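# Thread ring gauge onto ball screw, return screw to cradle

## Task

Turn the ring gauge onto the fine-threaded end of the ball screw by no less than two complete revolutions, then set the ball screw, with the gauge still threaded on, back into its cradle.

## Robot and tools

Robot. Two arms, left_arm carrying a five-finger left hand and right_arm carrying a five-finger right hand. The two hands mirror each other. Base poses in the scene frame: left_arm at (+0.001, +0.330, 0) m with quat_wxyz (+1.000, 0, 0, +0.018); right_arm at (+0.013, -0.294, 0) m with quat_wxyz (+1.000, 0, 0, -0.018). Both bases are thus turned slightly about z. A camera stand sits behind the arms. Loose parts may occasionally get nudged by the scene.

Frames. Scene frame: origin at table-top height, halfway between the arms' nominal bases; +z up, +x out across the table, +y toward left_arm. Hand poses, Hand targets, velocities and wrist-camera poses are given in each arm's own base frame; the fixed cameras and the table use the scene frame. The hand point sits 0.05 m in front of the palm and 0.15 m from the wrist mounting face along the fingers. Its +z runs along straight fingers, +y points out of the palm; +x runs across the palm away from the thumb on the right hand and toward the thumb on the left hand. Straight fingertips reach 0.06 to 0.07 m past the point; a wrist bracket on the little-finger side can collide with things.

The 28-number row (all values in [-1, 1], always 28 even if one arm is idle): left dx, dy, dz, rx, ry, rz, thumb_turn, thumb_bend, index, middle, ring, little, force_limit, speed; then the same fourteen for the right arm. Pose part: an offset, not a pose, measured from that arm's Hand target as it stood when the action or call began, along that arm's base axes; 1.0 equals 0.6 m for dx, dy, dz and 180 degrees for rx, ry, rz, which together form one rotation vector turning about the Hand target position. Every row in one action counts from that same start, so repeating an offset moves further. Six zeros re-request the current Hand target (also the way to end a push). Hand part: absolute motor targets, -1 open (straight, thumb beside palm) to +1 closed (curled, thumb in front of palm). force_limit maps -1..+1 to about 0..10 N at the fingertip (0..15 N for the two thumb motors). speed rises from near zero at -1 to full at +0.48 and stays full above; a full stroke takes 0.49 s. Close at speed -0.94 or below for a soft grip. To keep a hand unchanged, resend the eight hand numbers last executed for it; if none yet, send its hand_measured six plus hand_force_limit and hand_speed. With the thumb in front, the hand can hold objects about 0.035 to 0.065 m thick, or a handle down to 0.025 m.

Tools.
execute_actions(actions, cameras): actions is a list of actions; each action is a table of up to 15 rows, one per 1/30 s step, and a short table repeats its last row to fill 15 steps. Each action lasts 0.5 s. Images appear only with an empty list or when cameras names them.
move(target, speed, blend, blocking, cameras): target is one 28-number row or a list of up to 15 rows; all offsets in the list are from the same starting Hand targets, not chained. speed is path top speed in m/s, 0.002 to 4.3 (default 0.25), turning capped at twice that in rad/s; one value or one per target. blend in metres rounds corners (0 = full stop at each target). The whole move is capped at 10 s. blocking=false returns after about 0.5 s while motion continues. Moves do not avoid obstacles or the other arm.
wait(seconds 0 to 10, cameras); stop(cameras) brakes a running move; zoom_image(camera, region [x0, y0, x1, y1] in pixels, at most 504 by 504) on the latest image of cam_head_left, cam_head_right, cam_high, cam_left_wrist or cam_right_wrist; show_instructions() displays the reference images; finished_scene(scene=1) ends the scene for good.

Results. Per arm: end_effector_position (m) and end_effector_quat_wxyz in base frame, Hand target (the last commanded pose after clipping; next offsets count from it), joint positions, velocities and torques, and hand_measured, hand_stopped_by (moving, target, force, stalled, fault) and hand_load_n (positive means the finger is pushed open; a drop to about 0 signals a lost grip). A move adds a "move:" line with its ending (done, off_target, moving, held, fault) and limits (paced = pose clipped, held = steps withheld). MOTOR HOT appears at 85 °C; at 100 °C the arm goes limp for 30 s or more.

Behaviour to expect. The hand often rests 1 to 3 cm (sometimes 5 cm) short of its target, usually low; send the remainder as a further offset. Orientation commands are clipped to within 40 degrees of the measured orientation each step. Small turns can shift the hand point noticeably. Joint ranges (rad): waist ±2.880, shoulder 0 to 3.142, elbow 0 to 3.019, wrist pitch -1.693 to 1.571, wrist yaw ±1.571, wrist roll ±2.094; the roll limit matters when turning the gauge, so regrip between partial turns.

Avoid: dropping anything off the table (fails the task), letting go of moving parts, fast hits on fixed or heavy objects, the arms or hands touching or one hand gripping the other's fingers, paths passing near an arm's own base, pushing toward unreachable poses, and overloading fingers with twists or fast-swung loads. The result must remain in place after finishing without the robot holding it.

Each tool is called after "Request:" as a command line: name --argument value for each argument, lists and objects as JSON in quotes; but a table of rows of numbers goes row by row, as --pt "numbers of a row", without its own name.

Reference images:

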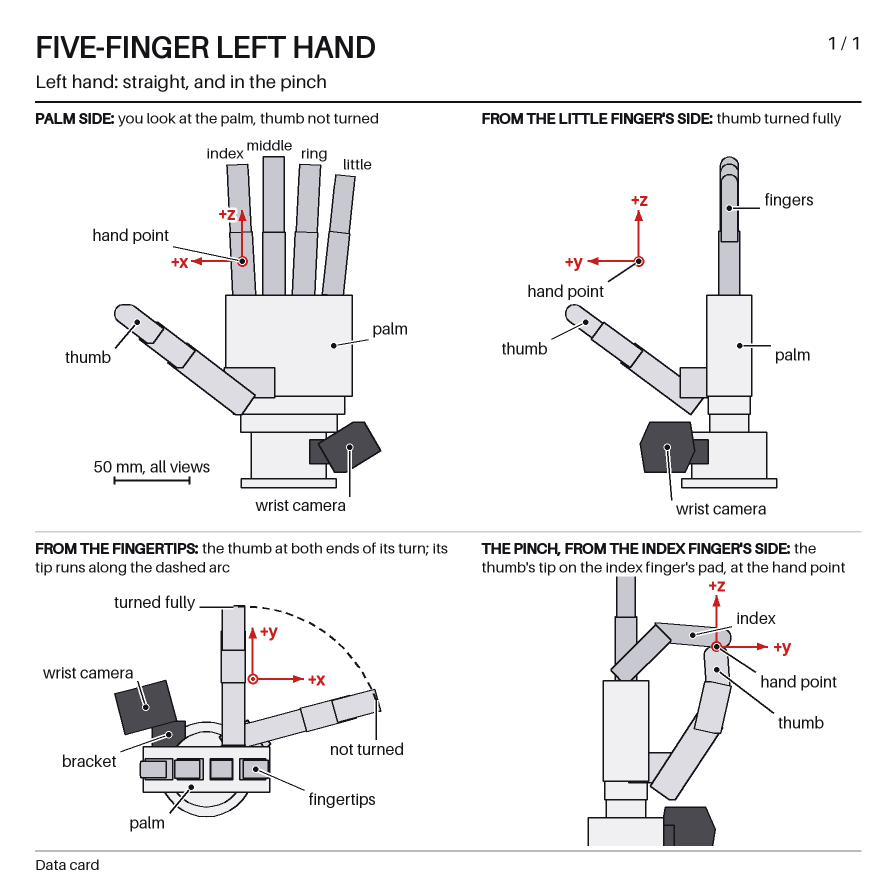

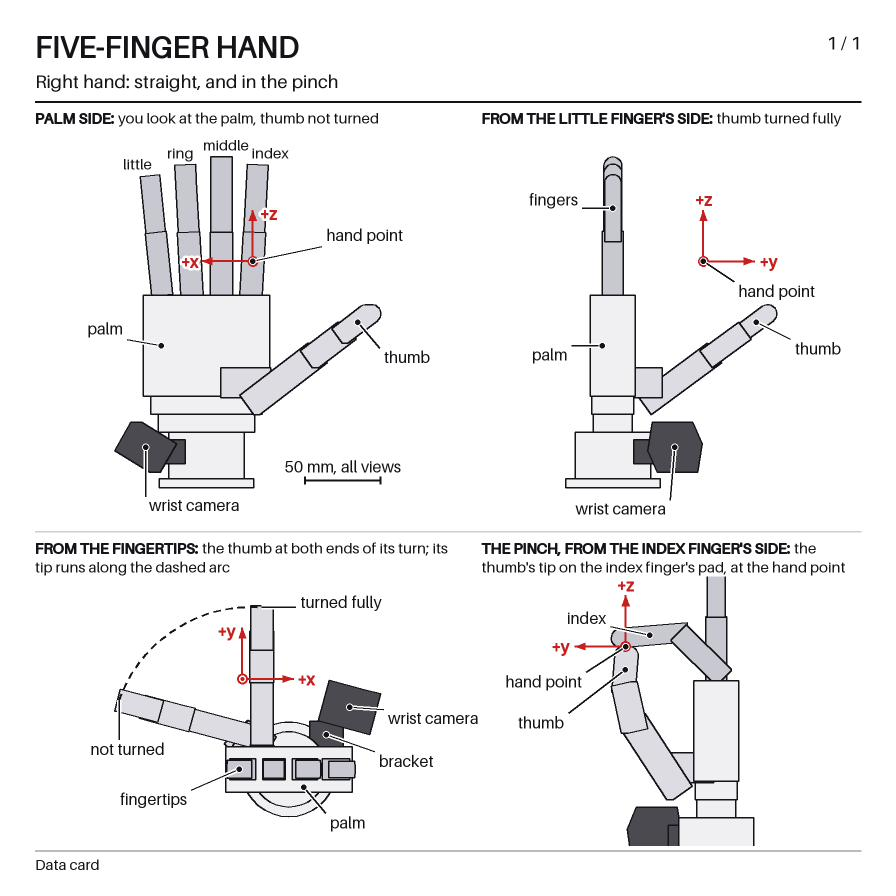

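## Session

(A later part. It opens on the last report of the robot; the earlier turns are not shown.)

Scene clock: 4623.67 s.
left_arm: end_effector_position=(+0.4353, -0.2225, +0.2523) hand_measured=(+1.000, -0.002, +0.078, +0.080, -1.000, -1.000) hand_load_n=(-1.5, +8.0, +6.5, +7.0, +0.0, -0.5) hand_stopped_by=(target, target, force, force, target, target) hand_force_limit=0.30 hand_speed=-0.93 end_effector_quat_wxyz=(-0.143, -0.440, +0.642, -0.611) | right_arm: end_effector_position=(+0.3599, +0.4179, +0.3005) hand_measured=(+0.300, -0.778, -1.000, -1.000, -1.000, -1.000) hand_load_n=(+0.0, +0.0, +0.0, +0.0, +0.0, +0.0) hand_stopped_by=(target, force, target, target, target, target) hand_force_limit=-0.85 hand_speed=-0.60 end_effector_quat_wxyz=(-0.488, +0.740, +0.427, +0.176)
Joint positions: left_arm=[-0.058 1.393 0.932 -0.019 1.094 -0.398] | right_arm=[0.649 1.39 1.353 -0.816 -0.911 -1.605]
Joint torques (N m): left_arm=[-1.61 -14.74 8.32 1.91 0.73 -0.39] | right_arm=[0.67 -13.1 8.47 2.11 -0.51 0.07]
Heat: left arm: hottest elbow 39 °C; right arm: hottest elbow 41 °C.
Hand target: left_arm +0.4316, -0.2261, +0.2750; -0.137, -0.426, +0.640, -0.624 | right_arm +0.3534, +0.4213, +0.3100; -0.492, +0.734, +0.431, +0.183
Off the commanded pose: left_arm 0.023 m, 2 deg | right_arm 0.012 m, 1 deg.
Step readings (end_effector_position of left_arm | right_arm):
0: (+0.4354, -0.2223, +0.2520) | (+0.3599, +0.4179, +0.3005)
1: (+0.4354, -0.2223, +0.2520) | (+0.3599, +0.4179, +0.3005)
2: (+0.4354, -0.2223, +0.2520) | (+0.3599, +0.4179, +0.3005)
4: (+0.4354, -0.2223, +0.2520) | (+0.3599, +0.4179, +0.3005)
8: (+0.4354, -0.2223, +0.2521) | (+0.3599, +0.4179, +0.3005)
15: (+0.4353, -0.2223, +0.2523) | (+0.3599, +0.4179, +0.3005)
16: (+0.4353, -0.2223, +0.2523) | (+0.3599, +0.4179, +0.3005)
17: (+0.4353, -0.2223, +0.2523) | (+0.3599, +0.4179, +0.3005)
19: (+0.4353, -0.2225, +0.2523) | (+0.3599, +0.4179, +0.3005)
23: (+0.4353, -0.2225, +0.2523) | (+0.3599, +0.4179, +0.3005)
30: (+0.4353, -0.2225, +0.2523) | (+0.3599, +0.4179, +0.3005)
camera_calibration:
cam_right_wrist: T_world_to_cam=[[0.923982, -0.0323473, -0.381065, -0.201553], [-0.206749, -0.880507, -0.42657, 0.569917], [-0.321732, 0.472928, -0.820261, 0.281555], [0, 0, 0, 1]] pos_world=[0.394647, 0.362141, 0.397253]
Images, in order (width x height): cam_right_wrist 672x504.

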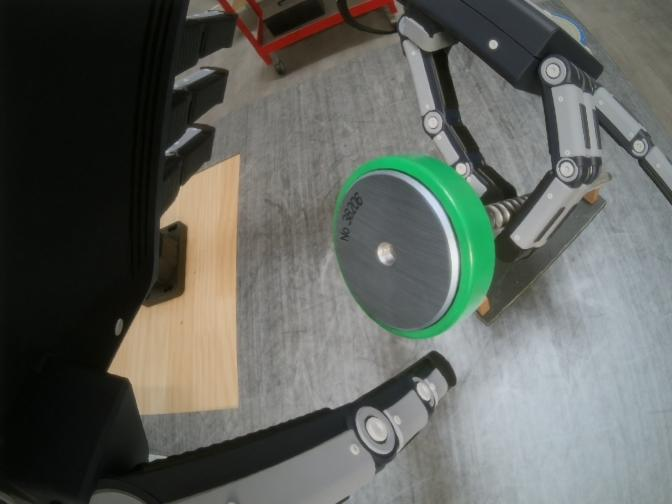

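Request:
execute_actions --actions '[[[0,0,0,0,0,0,1,0.0,0.5,0.5,-1,-1,0.3,-0.93,0,0,0,0,0,0,0.3,-1,-1,-1,-1,-1,-0.85,-0.2]],[[0,0,0,0,0,0,1,0.0,0.5,0.5,-1,-1,0.3,-0.93,0,0,0,0,0,0,1,-1,-1,-1,-1,-1,-0.85,-0.2]],[[0,0,0,0,0,0,1,0.0,0.5,0.5,-1,-1,0.3,-0.93,0,0,0,0,0,0,1,-0.84,-1,-1,-1,-1,-0.85,-0.5]],[[0,0,0,0,0,0,1,0.0,0.5,0.5,-1,-1,0.3,-0.93,0,0,0,0,0,0,1,-0.5,-1,-1,-1,-1,-0.85,-0.92]],[[0,0,0,0,0,0,1,0.0,0.5,0.5,-1,-1,0.3,-0.93,0,0,0,0,0,0,1,-0.5,-1,-1,-1,-1,-0.85,-0.92]],[[0,0,0,0,0,0,1,0.0,0.5,0.5,-1,-1,0.3,-0.93,0,0,0,0,0,0,0.3,-0.5,-1,-1,-1,-1,-0.85,-0.6]],[[0,0,0,0,0,0,1,0.0,0.5,0.5,-1,-1,0.3,-0.93,0,0,0,0,0,0,0.3,-0.5,-1,-1,-1,-1,-0.85,-0.6]]]' --cameras '["cam_right_wrist"]'

Request:
zoom_image --camera "cam_right_wrist" --region '[270, 120, 610, 375]'

Scene clock: 4648.50 s.
left_arm: end_effector_position=(+0.4351, -0.2225, +0.2527) hand_measured=(+1.000, -0.002, +0.078, +0.080, -1.000, -1.000) hand_load_n=(-1.5, +8.0, +6.5, +7.0, +0.0, +0.0) hand_stopped_by=(target, target, force, force, target, target) hand_force_limit=0.30 hand_speed=-0.93 end_effector_quat_wxyz=(-0.143, -0.440, +0.642, -0.611) | right_arm: end_effector_position=(+0.3598, +0.4178, +0.3005) hand_measured=(+0.300, -0.784, -1.000, -1.000, -1.000, -1.000) hand_load_n=(+0.0, +0.0, +0.0, +0.0, +0.0, +0.0) hand_stopped_by=(target, force, target, target, target, target) hand_force_limit=-0.85 hand_speed=-0.60 end_effector_quat_wxyz=(-0.488, +0.741, +0.427, +0.176)
Joint positions: left_arm=[-0.058 1.392 0.932 -0.019 1.095 -0.398] | right_arm=[0.649 1.39 1.353 -0.816 -0.911 -1.603]
Joint torques (N m): left_arm=[-1.79 -14.62 8.34 1.98 0.72 -0.39] | right_arm=[0.91 -13.1 8.49 2.13 -0.5 0.06]
Heat: left arm: hottest elbow 39 °C; right arm: hottest elbow 41 °C.
Hand target: left_arm +0.4316, -0.2260, +0.2750; -0.137, -0.426, +0.640, -0.624 | right_arm +0.3534, +0.4213, +0.3100; -0.492, +0.734, +0.431, +0.183
Off the commanded pose: left_arm 0.023 m, 2 deg | right_arm 0.012 m, 1 deg.
Step readings (end_effector_position of left_arm | right_arm):
0: (+0.4353, -0.2225, +0.2523) | (+0.3599, +0.4179, +0.3005)
1: (+0.4353, -0.2225, +0.2523) | (+0.3599, +0.4179, +0.3005)
2: (+0.4353, -0.2225, +0.2523) | (+0.3599, +0.4179, +0.3005)
4: (+0.4353, -0.2225, +0.2523) | (+0.3599, +0.4179, +0.3005)
8: (+0.4353, -0.2225, +0.2523) | (+0.3599, +0.4179, +0.3005)
15: (+0.4353, -0.2225, +0.2523) | (+0.3599, +0.4179, +0.3005)
16: (+0.4353, -0.2225, +0.2523) | (+0.3599, +0.4179, +0.3005)
17: (+0.4353, -0.2225, +0.2523) | (+0.3599, +0.4179, +0.3005)
19: (+0.4353, -0.2225, +0.2523) | (+0.3598, +0.4179, +0.3005)
23: (+0.4353, -0.2225, +0.2523) | (+0.3598, +0.4179, +0.3005)
30: (+0.4353, -0.2225, +0.2523) | (+0.3598, +0.4179, +0.3005)
31: (+0.4353, -0.2225, +0.2523) | (+0.3598, +0.4179, +0.3005)
32: (+0.4353, -0.2225, +0.2523) | (+0.3598, +0.4179, +0.3005)
34: (+0.4353, -0.2225, +0.2523) | (+0.3598, +0.4179, +0.3005)
38: (+0.4353, -0.2225, +0.2523) | (+0.3598, +0.4179, +0.3005)
45: (+0.4353, -0.2225, +0.2523) | (+0.3598, +0.4179, +0.3005)
46: (+0.4353, -0.2225, +0.2523) | (+0.3598, +0.4179, +0.3005)
47: (+0.4353, -0.2225, +0.2523) | (+0.3598, +0.4179, +0.3005)
49: (+0.4353, -0.2225, +0.2523) | (+0.3598, +0.4179, +0.3005)
53: (+0.4353, -0.2225, +0.2523) | (+0.3598, +0.4179, +0.3005)
60: (+0.4353, -0.2225, +0.2523) | (+0.3598, +0.4179, +0.3005)
61: (+0.4353, -0.2225, +0.2523) | (+0.3598, +0.4179, +0.3005)
62: (+0.4353, -0.2225, +0.2523) | (+0.3598, +0.4179, +0.3005)
64: (+0.4353, -0.2225, +0.2523) | (+0.3598, +0.4178, +0.3005)
68: (+0.4353, -0.2225, +0.2523) | (+0.3598, +0.4178, +0.3005)
75: (+0.4353, -0.2225, +0.2523) | (+0.3598, +0.4178, +0.3005)
76: (+0.4353, -0.2225, +0.2523) | (+0.3598, +0.4178, +0.3005)
77: (+0.4353, -0.2225, +0.2523) | (+0.3598, +0.4178, +0.3005)
79: (+0.4353, -0.2225, +0.2523) | (+0.3598, +0.4178, +0.3005)
83: (+0.4352, -0.2225, +0.2525) | (+0.3598, +0.4178, +0.3005)
90: (+0.4350, -0.2225, +0.2527) | (+0.3598, +0.4178, +0.3005)
91: (+0.4350, -0.2225, +0.2527) | (+0.3598, +0.4178, +0.3005)
92: (+0.4350, -0.2225, +0.2527) | (+0.3598, +0.4178, +0.3005)
94: (+0.4350, -0.2225, +0.2527) | (+0.3598, +0.4178, +0.3005)
98: (+0.4351, -0.2225, +0.2527) | (+0.3598, +0.4178, +0.3005)
105: (+0.4351, -0.2225, +0.2527) | (+0.3598, +0.4178, +0.3005)
camera_calibration:
cam_right_wrist: T_world_to_cam=[[0.923502, -0.0333754, -0.382138, -0.200607], [-0.208068, -0.880507, -0.425929, 0.570141], [-0.32226, 0.472857, -0.820094, 0.281641], [0, 0, 0, 1]] pos_world=[0.394651, 0.362142, 0.397152]
Images, in order (width x height): cam_right_wrist 672x504.

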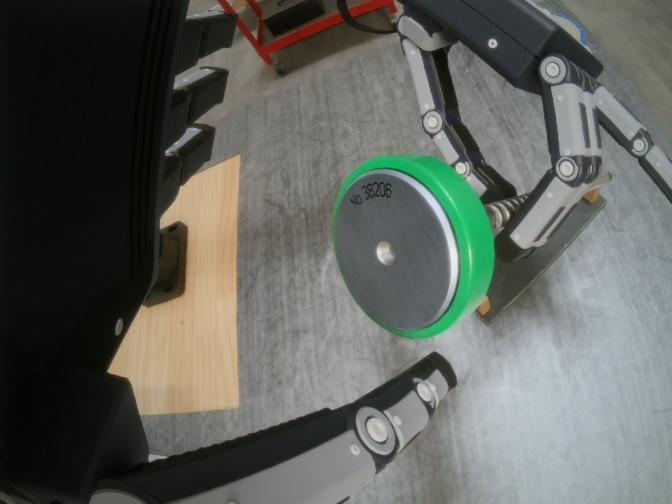

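Scaled by 1.482 from the camera's 672x504 image, which has a finer 960x720 frame.

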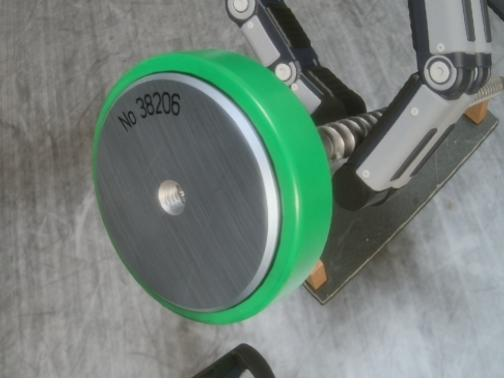

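Request:
execute_actions --actions '[[[0,0,0,0,0,0,1,0.0,0.5,0.5,-1,-1,0.3,-0.93,0,0,0,0,0,0,1,-0.9,-1,-1,-1,-1,-0.85,-0.2]],[[0,0,0,0,0,0,1,0.0,0.5,0.5,-1,-1,0.3,-0.93,0,0,0,0,0,0,1,-0.5,-1,-1,-1,-1,-0.85,-0.92]],[[0,0,0,0,0,0,1,0.0,0.5,0.5,-1,-1,0.3,-0.93,0,0,0,0,0,0,1,-0.5,-1,-1,-1,-1,-0.85,-0.92]],[[0,0,0,0,0,0,1,0.0,0.5,0.5,-1,-1,0.3,-0.93,0,0,0,0,0,0,0.3,-0.5,-1,-1,-1,-1,-0.85,-0.6]],[[0,0,0,0,0,0,1,0.0,0.5,0.5,-1,-1,0.3,-0.93,0,0,0,0,0,0,0.3,-0.5,-1,-1,-1,-1,-0.85,-0.6]],[[0,0,0,0,0,0,1,0.0,0.5,0.5,-1,-1,0.3,-0.93,0,0,0,0,0,0,1,-0.9,-1,-1,-1,-1,-0.85,-0.2]],[[0,0,0,0,0,0,1,0.0,0.5,0.5,-1,-1,0.3,-0.93,0,0,0,0,0,0,1,-0.5,-1,-1,-1,-1,-0.85,-0.92]],[[0,0,0,0,0,0,1,0.0,0.5,0.5,-1,-1,0.3,-0.93,0,0,0,0,0,0,1,-0.5,-1,-1,-1,-1,-0.85,-0.92]],[[0,0,0,0,0,0,1,0.0,0.5,0.5,-1,-1,0.3,-0.93,0,0,0,0,0,0,0.3,-0.5,-1,-1,-1,-1,-0.85,-0.6]],[[0,0,0,0,0,0,1,0.0,0.5,0.5,-1,-1,0.3,-0.93,0,0,0,0,0,0,0.3,-0.5,-1,-1,-1,-1,-0.85,-0.6]]]' --cameras '["cam_right_wrist"]'

Request:
zoom_image --camera "cam_right_wrist" --region '[270, 120, 610, 375]'

Scene clock: 4671.17 s.
left_arm: end_effector_position=(+0.4348, -0.2227, +0.2533) hand_measured=(+1.000, -0.002, +0.078, +0.080, -1.000, -1.000) hand_load_n=(-1.0, +8.0, +6.5, +7.5, +0.0, +0.0) hand_stopped_by=(target, target, force, force, target, target) hand_force_limit=0.30 hand_speed=-0.93 end_effector_quat_wxyz=(-0.143, -0.440, +0.642, -0.612) | right_arm: end_effector_position=(+0.3601, +0.4176, +0.3003) hand_measured=(+0.300, -0.756, -1.000, -1.000, -1.000, -1.000) hand_load_n=(+0.0, +0.0, +0.0, +0.0, +0.0, +0.0) hand_stopped_by=(target, force, target, target, target, target) hand_force_limit=-0.85 hand_speed=-0.60 end_effector_quat_wxyz=(-0.487, +0.742, +0.426, +0.176)
Joint positions: left_arm=[-0.059 1.391 0.932 -0.019 1.095 -0.398] | right_arm=[0.649 1.39 1.353 -0.816 -0.909 -1.602]
Joint torques (N m): left_arm=[-1.73 -14.51 8.34 1.96 0.7 -0.39] | right_arm=[0.67 -13.16 8.46 2.11 -0.58 0.05]
Heat: left arm: hottest elbow 39 °C; right arm: hottest elbow 41 °C.
Hand target: left_arm +0.4316, -0.2260, +0.2751; -0.137, -0.426, +0.640, -0.624 | right_arm +0.3534, +0.4213, +0.3100; -0.492, +0.734, +0.431, +0.183
Off the commanded pose: left_arm 0.022 m, 2 deg | right_arm 0.012 m, 1 deg.
Step readings (end_effector_position of left_arm | right_arm):
0: (+0.4351, -0.2225, +0.2527) | (+0.3598, +0.4178, +0.3005)
1: (+0.4351, -0.2225, +0.2527) | (+0.3598, +0.4178, +0.3005)
2: (+0.4351, -0.2225, +0.2527) | (+0.3598, +0.4178, +0.3005)
4: (+0.4351, -0.2225, +0.2527) | (+0.3598, +0.4178, +0.3004)
8: (+0.4351, -0.2225, +0.2527) | (+0.3598, +0.4178, +0.3004)
15: (+0.4351, -0.2225, +0.2527) | (+0.3598, +0.4178, +0.3004)
16: (+0.4351, -0.2225, +0.2527) | (+0.3598, +0.4178, +0.3004)
17: (+0.4351, -0.2225, +0.2527) | (+0.3598, +0.4178, +0.3004)
19: (+0.4351, -0.2225, +0.2527) | (+0.3598, +0.4178, +0.3004)
23: (+0.4351, -0.2225, +0.2527) | (+0.3598, +0.4178, +0.3004)
30: (+0.4351, -0.2225, +0.2527) | (+0.3598, +0.4178, +0.3004)
31: (+0.4351, -0.2225, +0.2527) | (+0.3598, +0.4178, +0.3004)
32: (+0.4351, -0.2225, +0.2527) | (+0.3598, +0.4178, +0.3004)
34: (+0.4351, -0.2225, +0.2527) | (+0.3598, +0.4178, +0.3004)
38: (+0.4351, -0.2225, +0.2527) | (+0.3598, +0.4178, +0.3004)
45: (+0.4351, -0.2225, +0.2527) | (+0.3598, +0.4178, +0.3004)
46: (+0.4351, -0.2225, +0.2527) | (+0.3598, +0.4178, +0.3004)
47: (+0.4351, -0.2225, +0.2527) | (+0.3598, +0.4178, +0.3004)
49: (+0.4350, -0.2225, +0.2527) | (+0.3599, +0.4178, +0.3004)
53: (+0.4350, -0.2225, +0.2527) | (+0.3599, +0.4178, +0.3004)
60: (+0.4348, -0.2227, +0.2529) | (+0.3599, +0.4178, +0.3004)
61: (+0.4348, -0.2227, +0.2529) | (+0.3599, +0.4178, +0.3004)
62: (+0.4348, -0.2227, +0.2529) | (+0.3599, +0.4178, +0.3004)
64: (+0.4348, -0.2227, +0.2529) | (+0.3599, +0.4178, +0.3004)
68: (+0.4350, -0.2227, +0.2528) | (+0.3599, +0.4178, +0.3004)
75: (+0.4350, -0.2227, +0.2528) | (+0.3599, +0.4178, +0.3004)
76: (+0.4350, -0.2227, +0.2528) | (+0.3599, +0.4178, +0.3004)
77: (+0.4350, -0.2227, +0.2528) | (+0.3599, +0.4178, +0.3004)
79: (+0.4350, -0.2227, +0.2528) | (+0.3599, +0.4178, +0.3004)
83: (+0.4350, -0.2227, +0.2528) | (+0.3599, +0.4177, +0.3004)
90: (+0.4350, -0.2227, +0.2528) | (+0.3599, +0.4177, +0.3004)
91: (+0.4350, -0.2227, +0.2528) | (+0.3599, +0.4177, +0.3004)
92: (+0.4350, -0.2227, +0.2528) | (+0.3599, +0.4177, +0.3004)
94: (+0.4350, -0.2227, +0.2528) | (+0.3599, +0.4177, +0.3004)
98: (+0.4350, -0.2227, +0.2528) | (+0.3599, +0.4177, +0.3004)
105: (+0.4350, -0.2227, +0.2528) | (+0.3599, +0.4177, +0.3004)
106: (+0.4350, -0.2227, +0.2528) | (+0.3599, +0.4177, +0.3004)
107: (+0.4350, -0.2227, +0.2528) | (+0.3599, +0.4177, +0.3004)
109: (+0.4350, -0.2227, +0.2528) | (+0.3599, +0.4177, +0.3004)
113: (+0.4350, -0.2227, +0.2528) | (+0.3599, +0.4177, +0.3004)
120: (+0.4350, -0.2227, +0.2528) | (+0.3599, +0.4177, +0.3004)
121: (+0.4350, -0.2227, +0.2528) | (+0.3599, +0.4177, +0.3004)
122: (+0.4349, -0.2227, +0.2529) | (+0.3599, +0.4177, +0.3003)
124: (+0.4348, -0.2227, +0.2529) | (+0.3601, +0.4176, +0.3003)
128: (+0.4346, -0.2227, +0.2533) | (+0.3601, +0.4176, +0.3003)
135: (+0.4346, -0.2227, +0.2534) | (+0.3601, +0.4176, +0.3003)
136: (+0.4346, -0.2227, +0.2534) | (+0.3601, +0.4176, +0.3003)
137: (+0.4346, -0.2227, +0.2534) | (+0.3601, +0.4176, +0.3003)
139: (+0.4346, -0.2227, +0.2534) | (+0.3601, +0.4176, +0.3003)
143: (+0.4347, -0.2227, +0.2534) | (+0.3601, +0.4176, +0.3003)
150: (+0.4348, -0.2227, +0.2533) | (+0.3601, +0.4176, +0.3003)
camera_calibration:
cam_right_wrist: T_world_to_cam=[[0.923409, -0.0355392, -0.38217, -0.199917], [-0.20969, -0.880687, -0.42476, 0.570186], [-0.321476, 0.472364, -0.820686, 0.281788], [0, 0, 0, 1]] pos_world=[0.394755, 0.361944, 0.397049]
Images, in order (width x height): cam_right_wrist 672x504.

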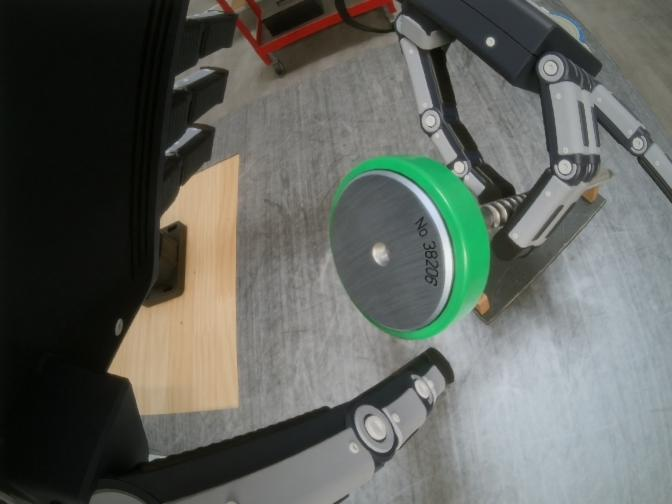

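Scaled by 1.482 from the camera's 672x504 image, which has a finer 960x720 frame.

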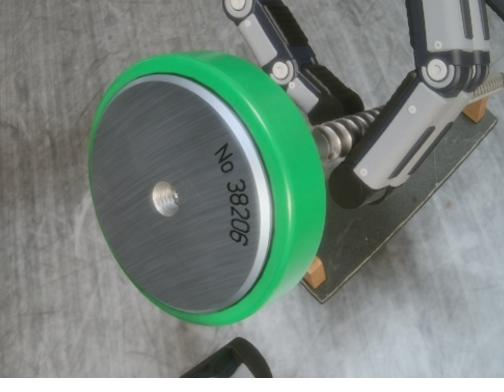

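Request:
zoom_image --camera "cam_right_wrist" --region '[345, 217, 415, 287]'

Request:
zoom_image --camera "cam_right_wrist" --region '[450, 160, 550, 260]'

Scaled by 7.200 from the camera's 672x504 image, which has a finer 960x720 frame.

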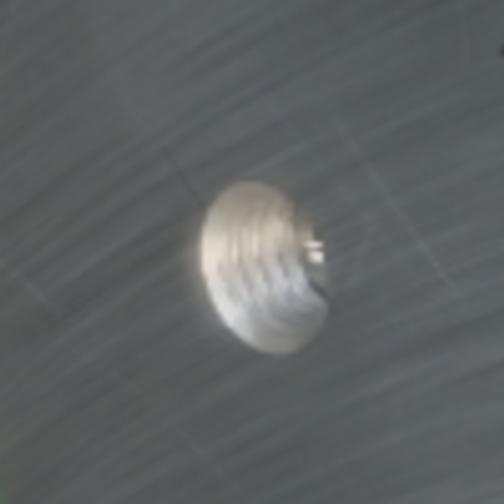

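Scaled by 5.040 from the camera's 672x504 image, which has a finer 960x720 frame.

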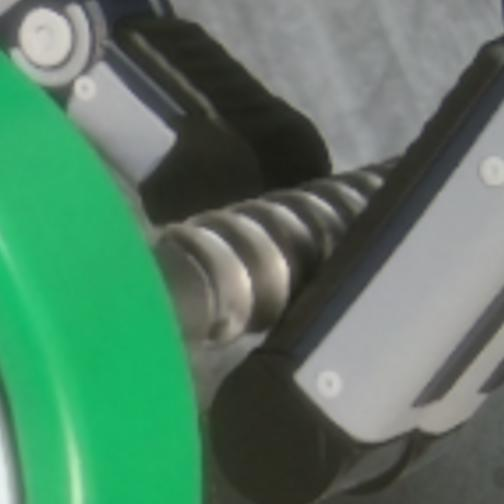

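Request:
move --target '[0,0,0,0,0,0,1,0.0,0.5,0.5,-1,-1,0.3,-0.93,-0.0025,-0.002,-0.0031,0.0590,-0.0737,0,0.3,-1,-1,-1,-1,-1,-0.85,-0.2]' --speed 0.06 --cameras '["cam_right_wrist"]'

Request:
zoom_image --camera "cam_right_wrist" --region '[270, 120, 610, 375]'

Scene clock: 4725.43 s.
left_arm: end_effector_position=(+0.4348, -0.2227, +0.2533) hand_measured=(+1.000, -0.002, +0.078, +0.080, -1.000, -1.000) hand_load_n=(-1.5, +8.0, +7.0, +7.5, +0.0, +0.0) hand_stopped_by=(target, target, force, force, target, target) hand_force_limit=0.30 hand_speed=-0.93 end_effector_quat_wxyz=(-0.143, -0.440, +0.642, -0.612) | right_arm: end_effector_position=(+0.3584, +0.4169, +0.2980) hand_measured=(+0.300, -1.000, -1.000, -1.000, -1.000, -1.000) hand_load_n=(+0.0, +0.0, +0.0, +0.0, -0.5, +0.0) hand_stopped_by=(target, target, target, target, target, target) hand_force_limit=-0.85 hand_speed=-0.20 end_effector_quat_wxyz=(-0.499, +0.668, +0.463, +0.299)
Joint positions: left_arm=[-0.059 1.391 0.932 -0.019 1.095 -0.398] | right_arm=[0.649 1.26 1.097 -0.393 -0.912 -1.602]
Joint torques (N m): left_arm=[-1.73 -14.62 8.4 1.89 0.7 -0.38] | right_arm=[0.62 -11.16 8.62 2.51 -0.5 0.08]
Heat: left arm: hottest elbow 39 °C; right arm: hottest elbow 41 °C.
Hand target: left_arm +0.4316, -0.2260, +0.2751; -0.137, -0.426, +0.640, -0.624 | right_arm +0.3519, +0.4201, +0.3083; -0.505, +0.660, +0.466, +0.305
Off the commanded pose: left_arm 0.022 m, 2 deg | right_arm 0.012 m, 1 deg.
move: off_target (left_arm, right_arm)
camera_calibration:
cam_right_wrist: T_world_to_cam=[[0.987408, 0.0154235, -0.157443, -0.310406], [-0.0852438, -0.786517, -0.611657, 0.540129], [-0.133266, 0.617376, -0.775298, 0.138264], [0, 0, 0, 1]] pos_world=[0.370966, 0.344247, 0.388698]
Images, in order (width x height): cam_right_wrist 672x504.

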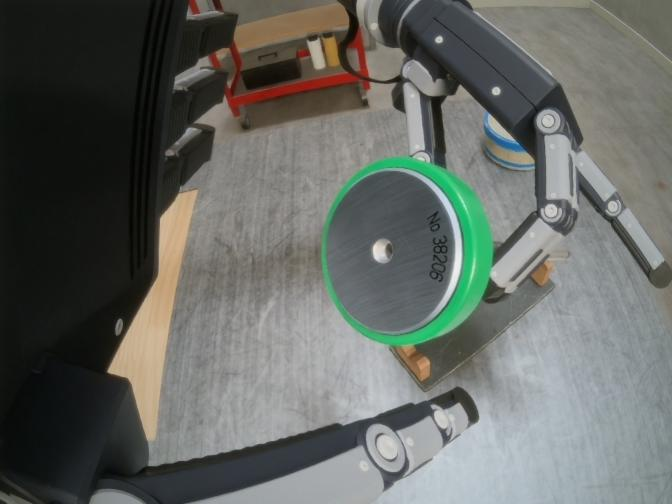

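Scaled by 1.482 from the camera's 672x504 image, which has a finer 960x720 frame.

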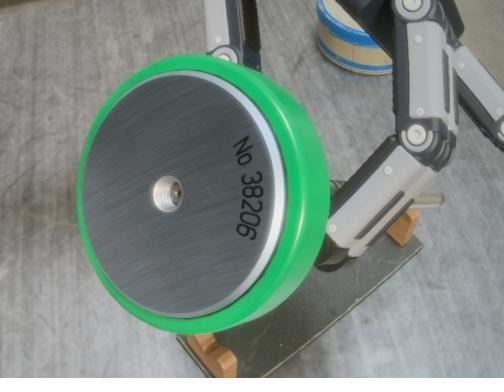

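Request:
zoom_image --camera "cam_right_wrist" --region '[355, 220, 415, 280]'

Scaled by 8.400 from the camera's 672x504 image, which has a finer 960x720 frame.

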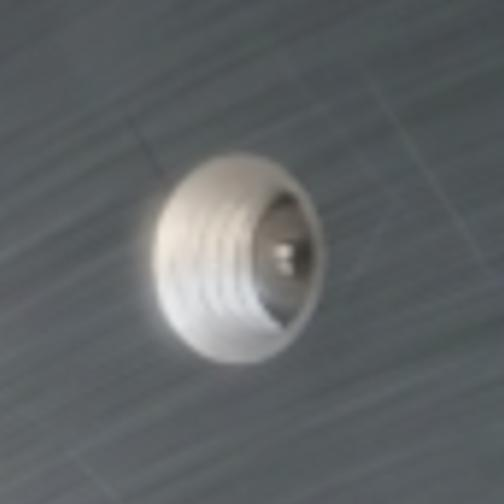

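Request:
execute_actions --actions '[[[0,0,0,0,0,0,1,0.0,0.5,0.5,-1,-1,0.3,-0.93,0,0,0,0,0,0,1,-0.92,-1,-1,-1,-1,-0.85,-0.2]],[[0,0,0,0,0,0,1,0.0,0.5,0.5,-1,-1,0.3,-0.93,0,0,0,0,0,0,1,-0.5,-1,-1,-1,-1,-0.85,-0.92]],[[0,0,0,0,0,0,1,0.0,0.5,0.5,-1,-1,0.3,-0.93,0,0,0,0,0,0,1,-0.5,-1,-1,-1,-1,-0.85,-0.92]],[[0,0,0,0,0,0,1,0.0,0.5,0.5,-1,-1,0.3,-0.93,0,0,0,0,0,0,1,-0.5,-1,-1,-1,-1,-0.85,-0.92]]]' --cameras '["cam_right_wrist"]'

Request:
zoom_image --camera "cam_right_wrist" --region '[270, 120, 610, 375]'

Scene clock: 4758.03 s.
left_arm: end_effector_position=(+0.4348, -0.2227, +0.2533) hand_measured=(+1.000, -0.002, +0.078, +0.080, -1.000, -1.000) hand_load_n=(-2.0, +8.5, +4.5, +8.5, -0.5, +0.0) hand_stopped_by=(target, target, force, force, target, target) hand_force_limit=0.30 hand_speed=-0.93 end_effector_quat_wxyz=(-0.143, -0.440, +0.642, -0.612) | right_arm: end_effector_position=(+0.3583, +0.4169, +0.2980) hand_measured=(+1.000, -0.778, -1.000, -1.000, -1.000, -1.000) hand_load_n=(+0.5, +1.0, +0.0, +0.0, +0.0, +0.5) hand_stopped_by=(target, force, target, target, target, target) hand_force_limit=-0.85 hand_speed=-0.92 end_effector_quat_wxyz=(-0.500, +0.669, +0.463, +0.298)
Joint positions: left_arm=[-0.059 1.391 0.932 -0.019 1.095 -0.398] | right_arm=[0.649 1.26 1.097 -0.392 -0.912 -1.599]
Joint torques (N m): left_arm=[-1.79 -14.62 8.34 1.96 0.72 -0.39] | right_arm=[0.67 -11.05 8.59 2.51 -0.49 0.05]
Heat: left arm: hottest elbow 39 °C; right arm: hottest elbow 42 °C.
Hand target: left_arm +0.4316, -0.2260, +0.2751; -0.137, -0.426, +0.640, -0.624 | right_arm +0.3519, +0.4201, +0.3083; -0.505, +0.660, +0.466, +0.305
Off the commanded pose: left_arm 0.022 m, 2 deg | right_arm 0.013 m, 2 deg.
Step readings (end_effector_position of left_arm | right_arm):
0: (+0.4348, -0.2227, +0.2533) | (+0.3584, +0.4169, +0.2981)
1: (+0.4348, -0.2227, +0.2533) | (+0.3584, +0.4169, +0.2981)
2: (+0.4348, -0.2227, +0.2533) | (+0.3584, +0.4169, +0.2981)
4: (+0.4348, -0.2227, +0.2533) | (+0.3584, +0.4169, +0.2980)
8: (+0.4348, -0.2227, +0.2533) | (+0.3583, +0.4169, +0.2980)
15: (+0.4348, -0.2227, +0.2533) | (+0.3583, +0.4169, +0.2980)
16: (+0.4348, -0.2227, +0.2533) | (+0.3583, +0.4169, +0.2980)
17: (+0.4348, -0.2227, +0.2533) | (+0.3583, +0.4169, +0.2980)
19: (+0.4348, -0.2227, +0.2533) | (+0.3583, +0.4169, +0.2980)
23: (+0.4348, -0.2227, +0.2533) | (+0.3583, +0.4169, +0.2980)
30: (+0.4348, -0.2227, +0.2533) | (+0.3583, +0.4169, +0.2980)
31: (+0.4348, -0.2227, +0.2533) | (+0.3583, +0.4169, +0.2980)
32: (+0.4348, -0.2227, +0.2533) | (+0.3583, +0.4169, +0.2980)
34: (+0.4348, -0.2227, +0.2533) | (+0.3583, +0.4169, +0.2980)
38: (+0.4348, -0.2227, +0.2533) | (+0.3583, +0.4169, +0.2980)
45: (+0.4348, -0.2227, +0.2533) | (+0.3583, +0.4169, +0.2980)
46: (+0.4348, -0.2227, +0.2533) | (+0.3583, +0.4169, +0.2980)
47: (+0.4348, -0.2227, +0.2533) | (+0.3583, +0.4169, +0.2980)
49: (+0.4348, -0.2227, +0.2533) | (+0.3583, +0.4169, +0.2980)
53: (+0.4348, -0.2227, +0.2533) | (+0.3583, +0.4169, +0.2980)
60: (+0.4348, -0.2227, +0.2533) | (+0.3583, +0.4169, +0.2980)
camera_calibration:
cam_right_wrist: T_world_to_cam=[[0.98707, 0.0146401, -0.159621, -0.309185], [-0.087218, -0.786444, -0.611472, 0.540626], [-0.134485, 0.617488, -0.774999, 0.138547], [0, 0, 0, 1]] pos_world=[0.370972, 0.344148, 0.388599]
Images, in order (width x height): cam_right_wrist 672x504.

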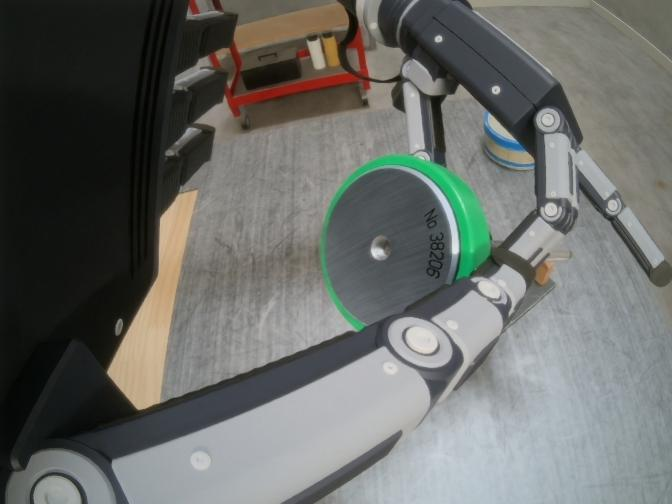

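Scaled by 1.482 from the camera's 672x504 image, which has a finer 960x720 frame.

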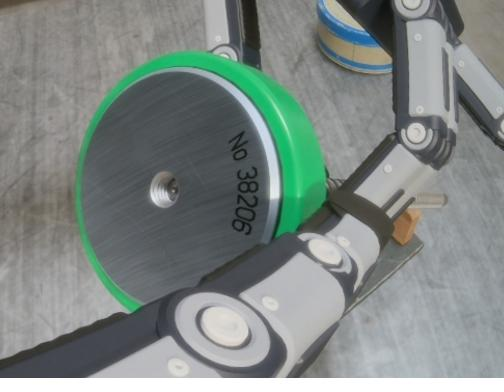

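Request:
execute_actions --actions '[[[0,0,0,0,0,0,1,0.0,0.5,0.5,-1,-1,0.3,-0.93,0,0,0,0,0,0,0.3,-0.5,-1,-1,-1,-1,-0.85,-0.6]],[[0,0,0,0,0,0,1,0.0,0.5,0.5,-1,-1,0.3,-0.93,0,0,0,0,0,0,0.3,-0.5,-1,-1,-1,-1,-0.85,-0.6]],[[0,0,0,0,0,0,1,0.0,0.5,0.5,-1,-1,0.3,-0.93,0,0,0,0,0,0,1,-0.9,-1,-1,-1,-1,-0.85,-0.2]],[[0,0,0,0,0,0,1,0.0,0.5,0.5,-1,-1,0.3,-0.93,0,0,0,0,0,0,1,-0.5,-1,-1,-1,-1,-0.85,-0.92]],[[0,0,0,0,0,0,1,0.0,0.5,0.5,-1,-1,0.3,-0.93,0,0,0,0,0,0,1,-0.5,-1,-1,-1,-1,-0.85,-0.92]],[[0,0,0,0,0,0,1,0.0,0.5,0.5,-1,-1,0.3,-0.93,0,0,0,0,0,0,0.3,-0.5,-1,-1,-1,-1,-0.85,-0.6]],[[0,0,0,0,0,0,1,0.0,0.5,0.5,-1,-1,0.3,-0.93,0,0,0,0,0,0,0.3,-0.5,-1,-1,-1,-1,-0.85,-0.6]]]' --cameras '["cam_right_wrist"]'

Request:
zoom_image --camera "cam_right_wrist" --region '[270, 120, 610, 375]'

Request:
zoom_image --camera "cam_right_wrist" --region '[355, 220, 415, 280]'

Scene clock: 4771.43 s.
left_arm: end_effector_position=(+0.4343, -0.2226, +0.2523) hand_measured=(+1.000, -0.002, +0.078, +0.080, -1.000, -1.000) hand_load_n=(-1.5, +8.0, +6.5, +7.5, +0.0, +0.0) hand_stopped_by=(target, target, force, force, target, target) hand_force_limit=0.30 hand_speed=-0.93 end_effector_quat_wxyz=(-0.143, -0.440, +0.642, -0.611) | right_arm: end_effector_position=(+0.3580, +0.4168, +0.3001) hand_measured=(+0.300, -0.758, -1.000, -1.000, -1.000, -1.000) hand_load_n=(+0.0, +0.0, +0.0, +0.0, +0.0, +0.0) hand_stopped_by=(target, force, target, target, target, target) hand_force_limit=-0.85 hand_speed=-0.60 end_effector_quat_wxyz=(-0.500, +0.668, +0.463, +0.301)
Joint positions: left_arm=[-0.059 1.391 0.929 -0.019 1.094 -0.398] | right_arm=[0.649 1.257 1.097 -0.39 -0.912 -1.598]
Joint torques (N m): left_arm=[-1.73 -14.45 8.5 1.94 0.72 -0.37] | right_arm=[0.67 -10.75 8.62 2.48 -0.48 0.05]
Heat: left arm: hottest elbow 39 °C; right arm: hottest elbow 42 °C.
Hand target: left_arm +0.4315, -0.2260, +0.2750; -0.137, -0.426, +0.640, -0.624 | right_arm +0.3519, +0.4201, +0.3083; -0.505, +0.660, +0.466, +0.305
Off the commanded pose: left_arm 0.023 m, 2 deg | right_arm 0.011 m, 1 deg.
Step readings (end_effector_position of left_arm | right_arm):
0: (+0.4348, -0.2227, +0.2533) | (+0.3583, +0.4169, +0.2980)
1: (+0.4348, -0.2227, +0.2533) | (+0.3583, +0.4169, +0.2980)
2: (+0.4348, -0.2227, +0.2533) | (+0.3583, +0.4169, +0.2980)
4: (+0.4347, -0.2226, +0.2531) | (+0.3584, +0.4170, +0.2984)
8: (+0.4344, -0.2226, +0.2527) | (+0.3583, +0.4170, +0.2986)
15: (+0.4342, -0.2226, +0.2523) | (+0.3583, +0.4169, +0.2988)
16: (+0.4342, -0.2226, +0.2523) | (+0.3583, +0.4169, +0.2988)
17: (+0.4342, -0.2226, +0.2523) | (+0.3583, +0.4169, +0.2988)
19: (+0.4342, -0.2226, +0.2523) | (+0.3583, +0.4169, +0.2988)
23: (+0.4342, -0.2226, +0.2523) | (+0.3583, +0.4169, +0.2988)
30: (+0.4342, -0.2226, +0.2523) | (+0.3583, +0.4169, +0.2988)
31: (+0.4342, -0.2226, +0.2523) | (+0.3583, +0.4169, +0.2988)
32: (+0.4342, -0.2226, +0.2523) | (+0.3583, +0.4169, +0.2988)
34: (+0.4342, -0.2226, +0.2523) | (+0.3583, +0.4169, +0.2988)
38: (+0.4342, -0.2226, +0.2523) | (+0.3583, +0.4169, +0.2988)
45: (+0.4342, -0.2226, +0.2523) | (+0.3583, +0.4169, +0.2988)
46: (+0.4342, -0.2226, +0.2523) | (+0.3583, +0.4169, +0.2988)
47: (+0.4342, -0.2226, +0.2523) | (+0.3583, +0.4169, +0.2988)
49: (+0.4342, -0.2226, +0.2523) | (+0.3583, +0.4169, +0.2988)
53: (+0.4342, -0.2226, +0.2523) | (+0.3583, +0.4169, +0.2988)
60: (+0.4342, -0.2226, +0.2523) | (+0.3583, +0.4169, +0.2988)
61: (+0.4342, -0.2226, +0.2523) | (+0.3583, +0.4169, +0.2988)
62: (+0.4342, -0.2226, +0.2523) | (+0.3583, +0.4169, +0.2988)
64: (+0.4342, -0.2226, +0.2523) | (+0.3583, +0.4169, +0.2988)
68: (+0.4342, -0.2226, +0.2523) | (+0.3583, +0.4169, +0.2988)
75: (+0.4342, -0.2226, +0.2523) | (+0.3583, +0.4169, +0.2988)
76: (+0.4342, -0.2226, +0.2523) | (+0.3583, +0.4169, +0.2988)
77: (+0.4342, -0.2226, +0.2523) | (+0.3583, +0.4169, +0.2988)
79: (+0.4342, -0.2226, +0.2523) | (+0.3583, +0.4169, +0.2991)
83: (+0.4342, -0.2226, +0.2523) | (+0.3582, +0.4169, +0.2993)
90: (+0.4342, -0.2226, +0.2523) | (+0.3581, +0.4168, +0.2999)
91: (+0.4343, -0.2226, +0.2523) | (+0.3580, +0.4168, +0.3001)
92: (+0.4343, -0.2226, +0.2523) | (+0.3580, +0.4168, +0.3001)
94: (+0.4343, -0.2226, +0.2523) | (+0.3580, +0.4168, +0.3001)
98: (+0.4343, -0.2226, +0.2523) | (+0.3580, +0.4168, +0.3001)
105: (+0.4343, -0.2226, +0.2523) | (+0.3580, +0.4168, +0.3001)
camera_calibration:
cam_right_wrist: T_world_to_cam=[[0.987668, 0.0148628, -0.155855, -0.310128], [-0.0851699, -0.784289, -0.614521, 0.54118], [-0.131369, 0.620217, -0.773352, 0.137548], [0, 0, 0, 1]] pos_world=[0.370466, 0.343742, 0.390605]
Images, in order (width x height): cam_right_wrist 672x504.

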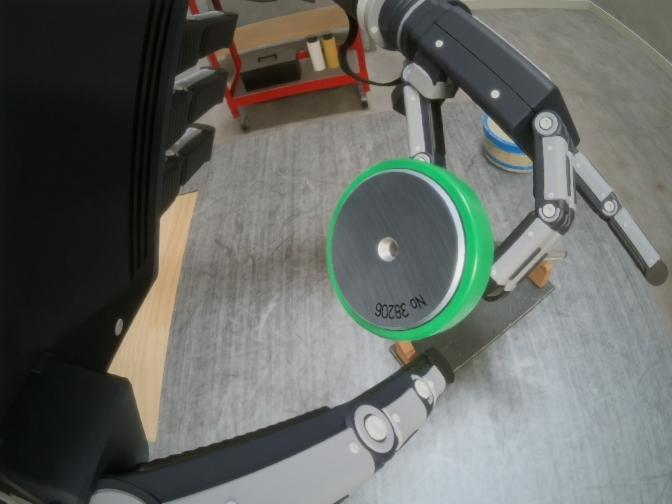

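Scaled by 1.482 from the camera's 672x504 image, which has a finer 960x720 frame.

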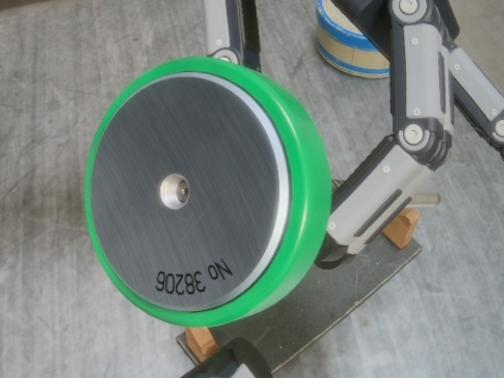

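Scaled by 8.400 from the camera's 672x504 image, which has a finer 960x720 frame.

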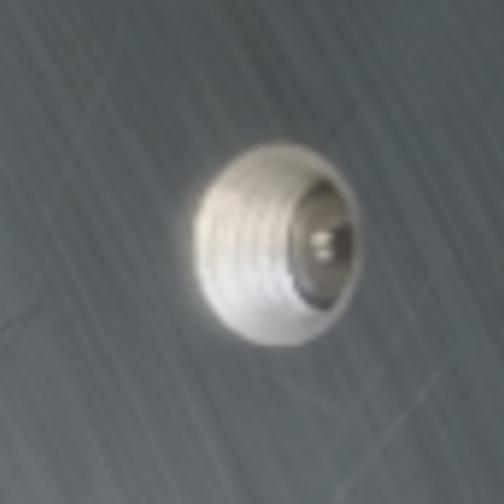

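Request:
execute_actions --actions '[[[0,0,0,0,0,0,1,0.0,0.5,0.5,-1,-1,0.3,-0.93,0,0,0,0,0,0,1,-0.9,-1,-1,-1,-1,-0.85,-0.2]],[[0,0,0,0,0,0,1,0.0,0.5,0.5,-1,-1,0.3,-0.93,0,0,0,0,0,0,1,-0.5,-1,-1,-1,-1,-0.85,-0.92]],[[0,0,0,0,0,0,1,0.0,0.5,0.5,-1,-1,0.3,-0.93,0,0,0,0,0,0,1,-0.5,-1,-1,-1,-1,-0.85,-0.92]],[[0,0,0,0,0,0,1,0.0,0.5,0.5,-1,-1,0.3,-0.93,0,0,0,0,0,0,0.3,-0.5,-1,-1,-1,-1,-0.85,-0.6]],[[0,0,0,0,0,0,1,0.0,0.5,0.5,-1,-1,0.3,-0.93,0,0,0,0,0,0,0.3,-0.5,-1,-1,-1,-1,-0.85,-0.6]],[[0,0,0,0,0,0,1,0.0,0.5,0.5,-1,-1,0.3,-0.93,0,0,0,0,0,0,1,-0.9,-1,-1,-1,-1,-0.85,-0.2]],[[0,0,0,0,0,0,1,0.0,0.5,0.5,-1,-1,0.3,-0.93,0,0,0,0,0,0,1,-0.5,-1,-1,-1,-1,-0.85,-0.92]],[[0,0,0,0,0,0,1,0.0,0.5,0.5,-1,-1,0.3,-0.93,0,0,0,0,0,0,1,-0.5,-1,-1,-1,-1,-0.85,-0.92]],[[0,0,0,0,0,0,1,0.0,0.5,0.5,-1,-1,0.3,-0.93,0,0,0,0,0,0,0.3,-0.5,-1,-1,-1,-1,-0.85,-0.6]],[[0,0,0,0,0,0,1,0.0,0.5,0.5,-1,-1,0.3,-0.93,0,0,0,0,0,0,0.3,-0.5,-1,-1,-1,-1,-0.85,-0.6]]]' --cameras '["cam_right_wrist"]'

Request:
zoom_image --camera "cam_right_wrist" --region '[270, 120, 610, 375]'

Request:
zoom_image --camera "cam_right_wrist" --region '[355, 220, 415, 280]'

Scene clock: 4795.03 s.
left_arm: end_effector_position=(+0.4335, -0.2225, +0.2508) hand_measured=(+1.000, -0.002, +0.078, +0.080, -1.000, -1.000) hand_load_n=(-1.5, +8.0, +6.5, +7.5, +0.0, +0.0) hand_stopped_by=(target, target, force, force, target, target) hand_force_limit=0.30 hand_speed=-0.93 end_effector_quat_wxyz=(-0.144, -0.442, +0.642, -0.610) | right_arm: end_effector_position=(+0.3576, +0.4164, +0.3026) hand_measured=(+0.300, -0.718, -1.000, -1.000, -1.000, -1.000) hand_load_n=(+0.0, +0.5, +0.0, +0.0, +0.0, +0.0) hand_stopped_by=(target, force, target, target, target, target) hand_force_limit=-0.85 hand_speed=-0.60 end_effector_quat_wxyz=(-0.500, +0.666, +0.463, +0.303)
Joint positions: left_arm=[-0.059 1.391 0.926 -0.019 1.094 -0.398] | right_arm=[0.649 1.253 1.097 -0.389 -0.912 -1.598]
Joint torques (N m): left_arm=[-1.67 -14.39 8.69 2.02 0.77 -0.37] | right_arm=[0.62 -10.4 8.62 2.39 -0.48 0.05]
Heat: left arm: hottest elbow 39 °C; right arm: hottest elbow 42 °C.
Hand target: left_arm +0.4316, -0.2260, +0.2751; -0.137, -0.426, +0.640, -0.624 | right_arm +0.3519, +0.4201, +0.3083; -0.505, +0.660, +0.466, +0.305
Off the commanded pose: left_arm 0.025 m, 3 deg | right_arm 0.009 m, 1 deg.
Step readings (end_effector_position of left_arm | right_arm):
0: (+0.4343, -0.2226, +0.2523) | (+0.3580, +0.4168, +0.3001)
1: (+0.4343, -0.2226, +0.2523) | (+0.3580, +0.4168, +0.3001)
2: (+0.4343, -0.2226, +0.2523) | (+0.3580, +0.4168, +0.3001)
4: (+0.4343, -0.2226, +0.2523) | (+0.3580, +0.4168, +0.3001)
8: (+0.4343, -0.2226, +0.2523) | (+0.3580, +0.4168, +0.3001)
15: (+0.4343, -0.2226, +0.2523) | (+0.3580, +0.4167, +0.3001)
16: (+0.4343, -0.2226, +0.2523) | (+0.3580, +0.4167, +0.3001)
17: (+0.4343, -0.2226, +0.2523) | (+0.3580, +0.4167, +0.3001)
19: (+0.4343, -0.2226, +0.2523) | (+0.3580, +0.4167, +0.3001)
23: (+0.4343, -0.2226, +0.2523) | (+0.3580, +0.4167, +0.3001)
30: (+0.4343, -0.2226, +0.2523) | (+0.3580, +0.4167, +0.3001)
31: (+0.4343, -0.2226, +0.2523) | (+0.3580, +0.4167, +0.3001)
32: (+0.4343, -0.2226, +0.2523) | (+0.3580, +0.4167, +0.3001)
34: (+0.4343, -0.2226, +0.2523) | (+0.3580, +0.4167, +0.3001)
38: (+0.4343, -0.2226, +0.2523) | (+0.3580, +0.4167, +0.3001)
45: (+0.4343, -0.2226, +0.2523) | (+0.3580, +0.4167, +0.3001)
46: (+0.4343, -0.2226, +0.2523) | (+0.3580, +0.4167, +0.3001)
47: (+0.4343, -0.2226, +0.2523) | (+0.3580, +0.4167, +0.3001)
49: (+0.4343, -0.2226, +0.2523) | (+0.3580, +0.4167, +0.3001)
53: (+0.4343, -0.2226, +0.2523) | (+0.3579, +0.4167, +0.3008)
60: (+0.4343, -0.2226, +0.2523) | (+0.3578, +0.4165, +0.3014)
61: (+0.4343, -0.2226, +0.2523) | (+0.3578, +0.4165, +0.3014)
62: (+0.4343, -0.2226, +0.2523) | (+0.3577, +0.4165, +0.3016)
64: (+0.4344, -0.2226, +0.2523) | (+0.3577, +0.4165, +0.3016)
68: (+0.4344, -0.2226, +0.2523) | (+0.3577, +0.4165, +0.3016)
75: (+0.4344, -0.2226, +0.2523) | (+0.3577, +0.4165, +0.3016)
76: (+0.4344, -0.2226, +0.2523) | (+0.3577, +0.4165, +0.3016)
77: (+0.4344, -0.2226, +0.2523) | (+0.3577, +0.4165, +0.3016)
79: (+0.4344, -0.2226, +0.2523) | (+0.3577, +0.4165, +0.3016)
83: (+0.4344, -0.2226, +0.2523) | (+0.3577, +0.4165, +0.3016)
90: (+0.4344, -0.2226, +0.2523) | (+0.3577, +0.4165, +0.3016)
91: (+0.4344, -0.2226, +0.2523) | (+0.3577, +0.4165, +0.3016)
92: (+0.4344, -0.2226, +0.2523) | (+0.3577, +0.4165, +0.3016)
94: (+0.4344, -0.2226, +0.2523) | (+0.3577, +0.4165, +0.3016)
98: (+0.4344, -0.2226, +0.2523) | (+0.3577, +0.4165, +0.3016)
105: (+0.4344, -0.2226, +0.2523) | (+0.3577, +0.4165, +0.3016)
106: (+0.4344, -0.2226, +0.2523) | (+0.3577, +0.4165, +0.3016)
107: (+0.4344, -0.2226, +0.2523) | (+0.3577, +0.4165, +0.3016)
109: (+0.4344, -0.2226, +0.2523) | (+0.3577, +0.4165, +0.3016)
113: (+0.4344, -0.2226, +0.2523) | (+0.3577, +0.4165, +0.3016)
120: (+0.4344, -0.2226, +0.2523) | (+0.3577, +0.4165, +0.3016)
121: (+0.4344, -0.2226, +0.2523) | (+0.3577, +0.4165, +0.3016)
122: (+0.4344, -0.2226, +0.2523) | (+0.3577, +0.4165, +0.3016)
124: (+0.4344, -0.2226, +0.2523) | (+0.3577, +0.4165, +0.3016)
128: (+0.4338, -0.2226, +0.2513) | (+0.3578, +0.4166, +0.3020)
135: (+0.4335, -0.2225, +0.2508) | (+0.3577, +0.4165, +0.3024)
136: (+0.4335, -0.2225, +0.2508) | (+0.3577, +0.4165, +0.3024)
137: (+0.4335, -0.2225, +0.2508) | (+0.3576, +0.4164, +0.3026)
139: (+0.4335, -0.2225, +0.2508) | (+0.3576, +0.4164, +0.3026)
143: (+0.4335, -0.2225, +0.2508) | (+0.3576, +0.4164, +0.3026)
150: (+0.4335, -0.2225, +0.2508) | (+0.3576, +0.4164, +0.3026)
camera_calibration:
cam_right_wrist: T_world_to_cam=[[0.98827, 0.0152266, -0.151953, -0.310859], [-0.0828962, -0.782175, -0.61752, 0.541603], [-0.128256, 0.622873, -0.771738, 0.136828], [0, 0, 0, 1]] pos_world=[0.369659, 0.343135, 0.39281]
Images, in order (width x height): cam_right_wrist 672x504.

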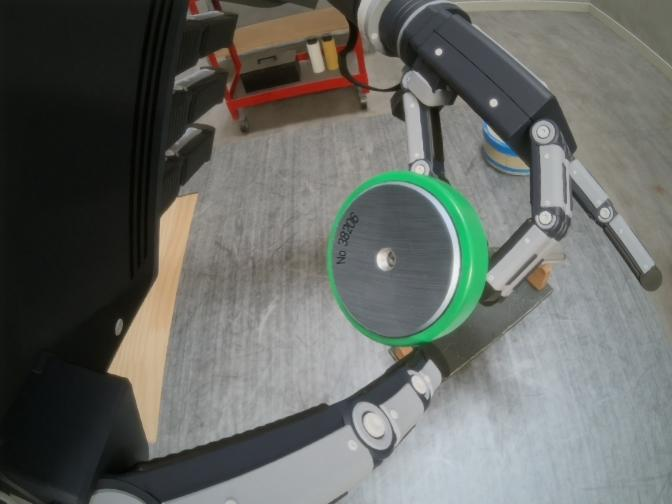

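Scaled by 1.482 from the camera's 672x504 image, which has a finer 960x720 frame.

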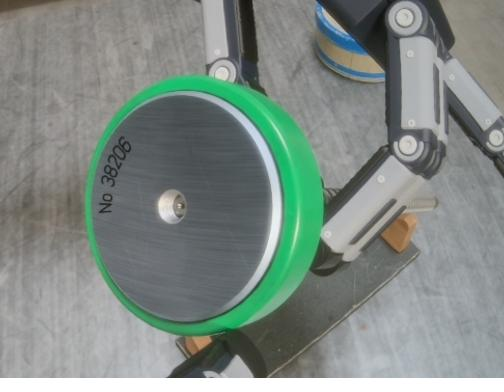

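Scaled by 8.400 from the camera's 672x504 image, which has a finer 960x720 frame.

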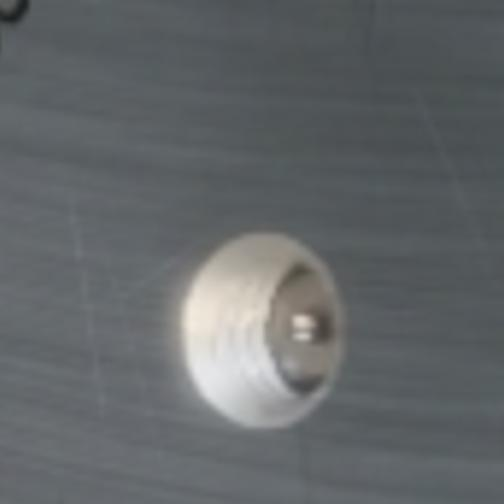

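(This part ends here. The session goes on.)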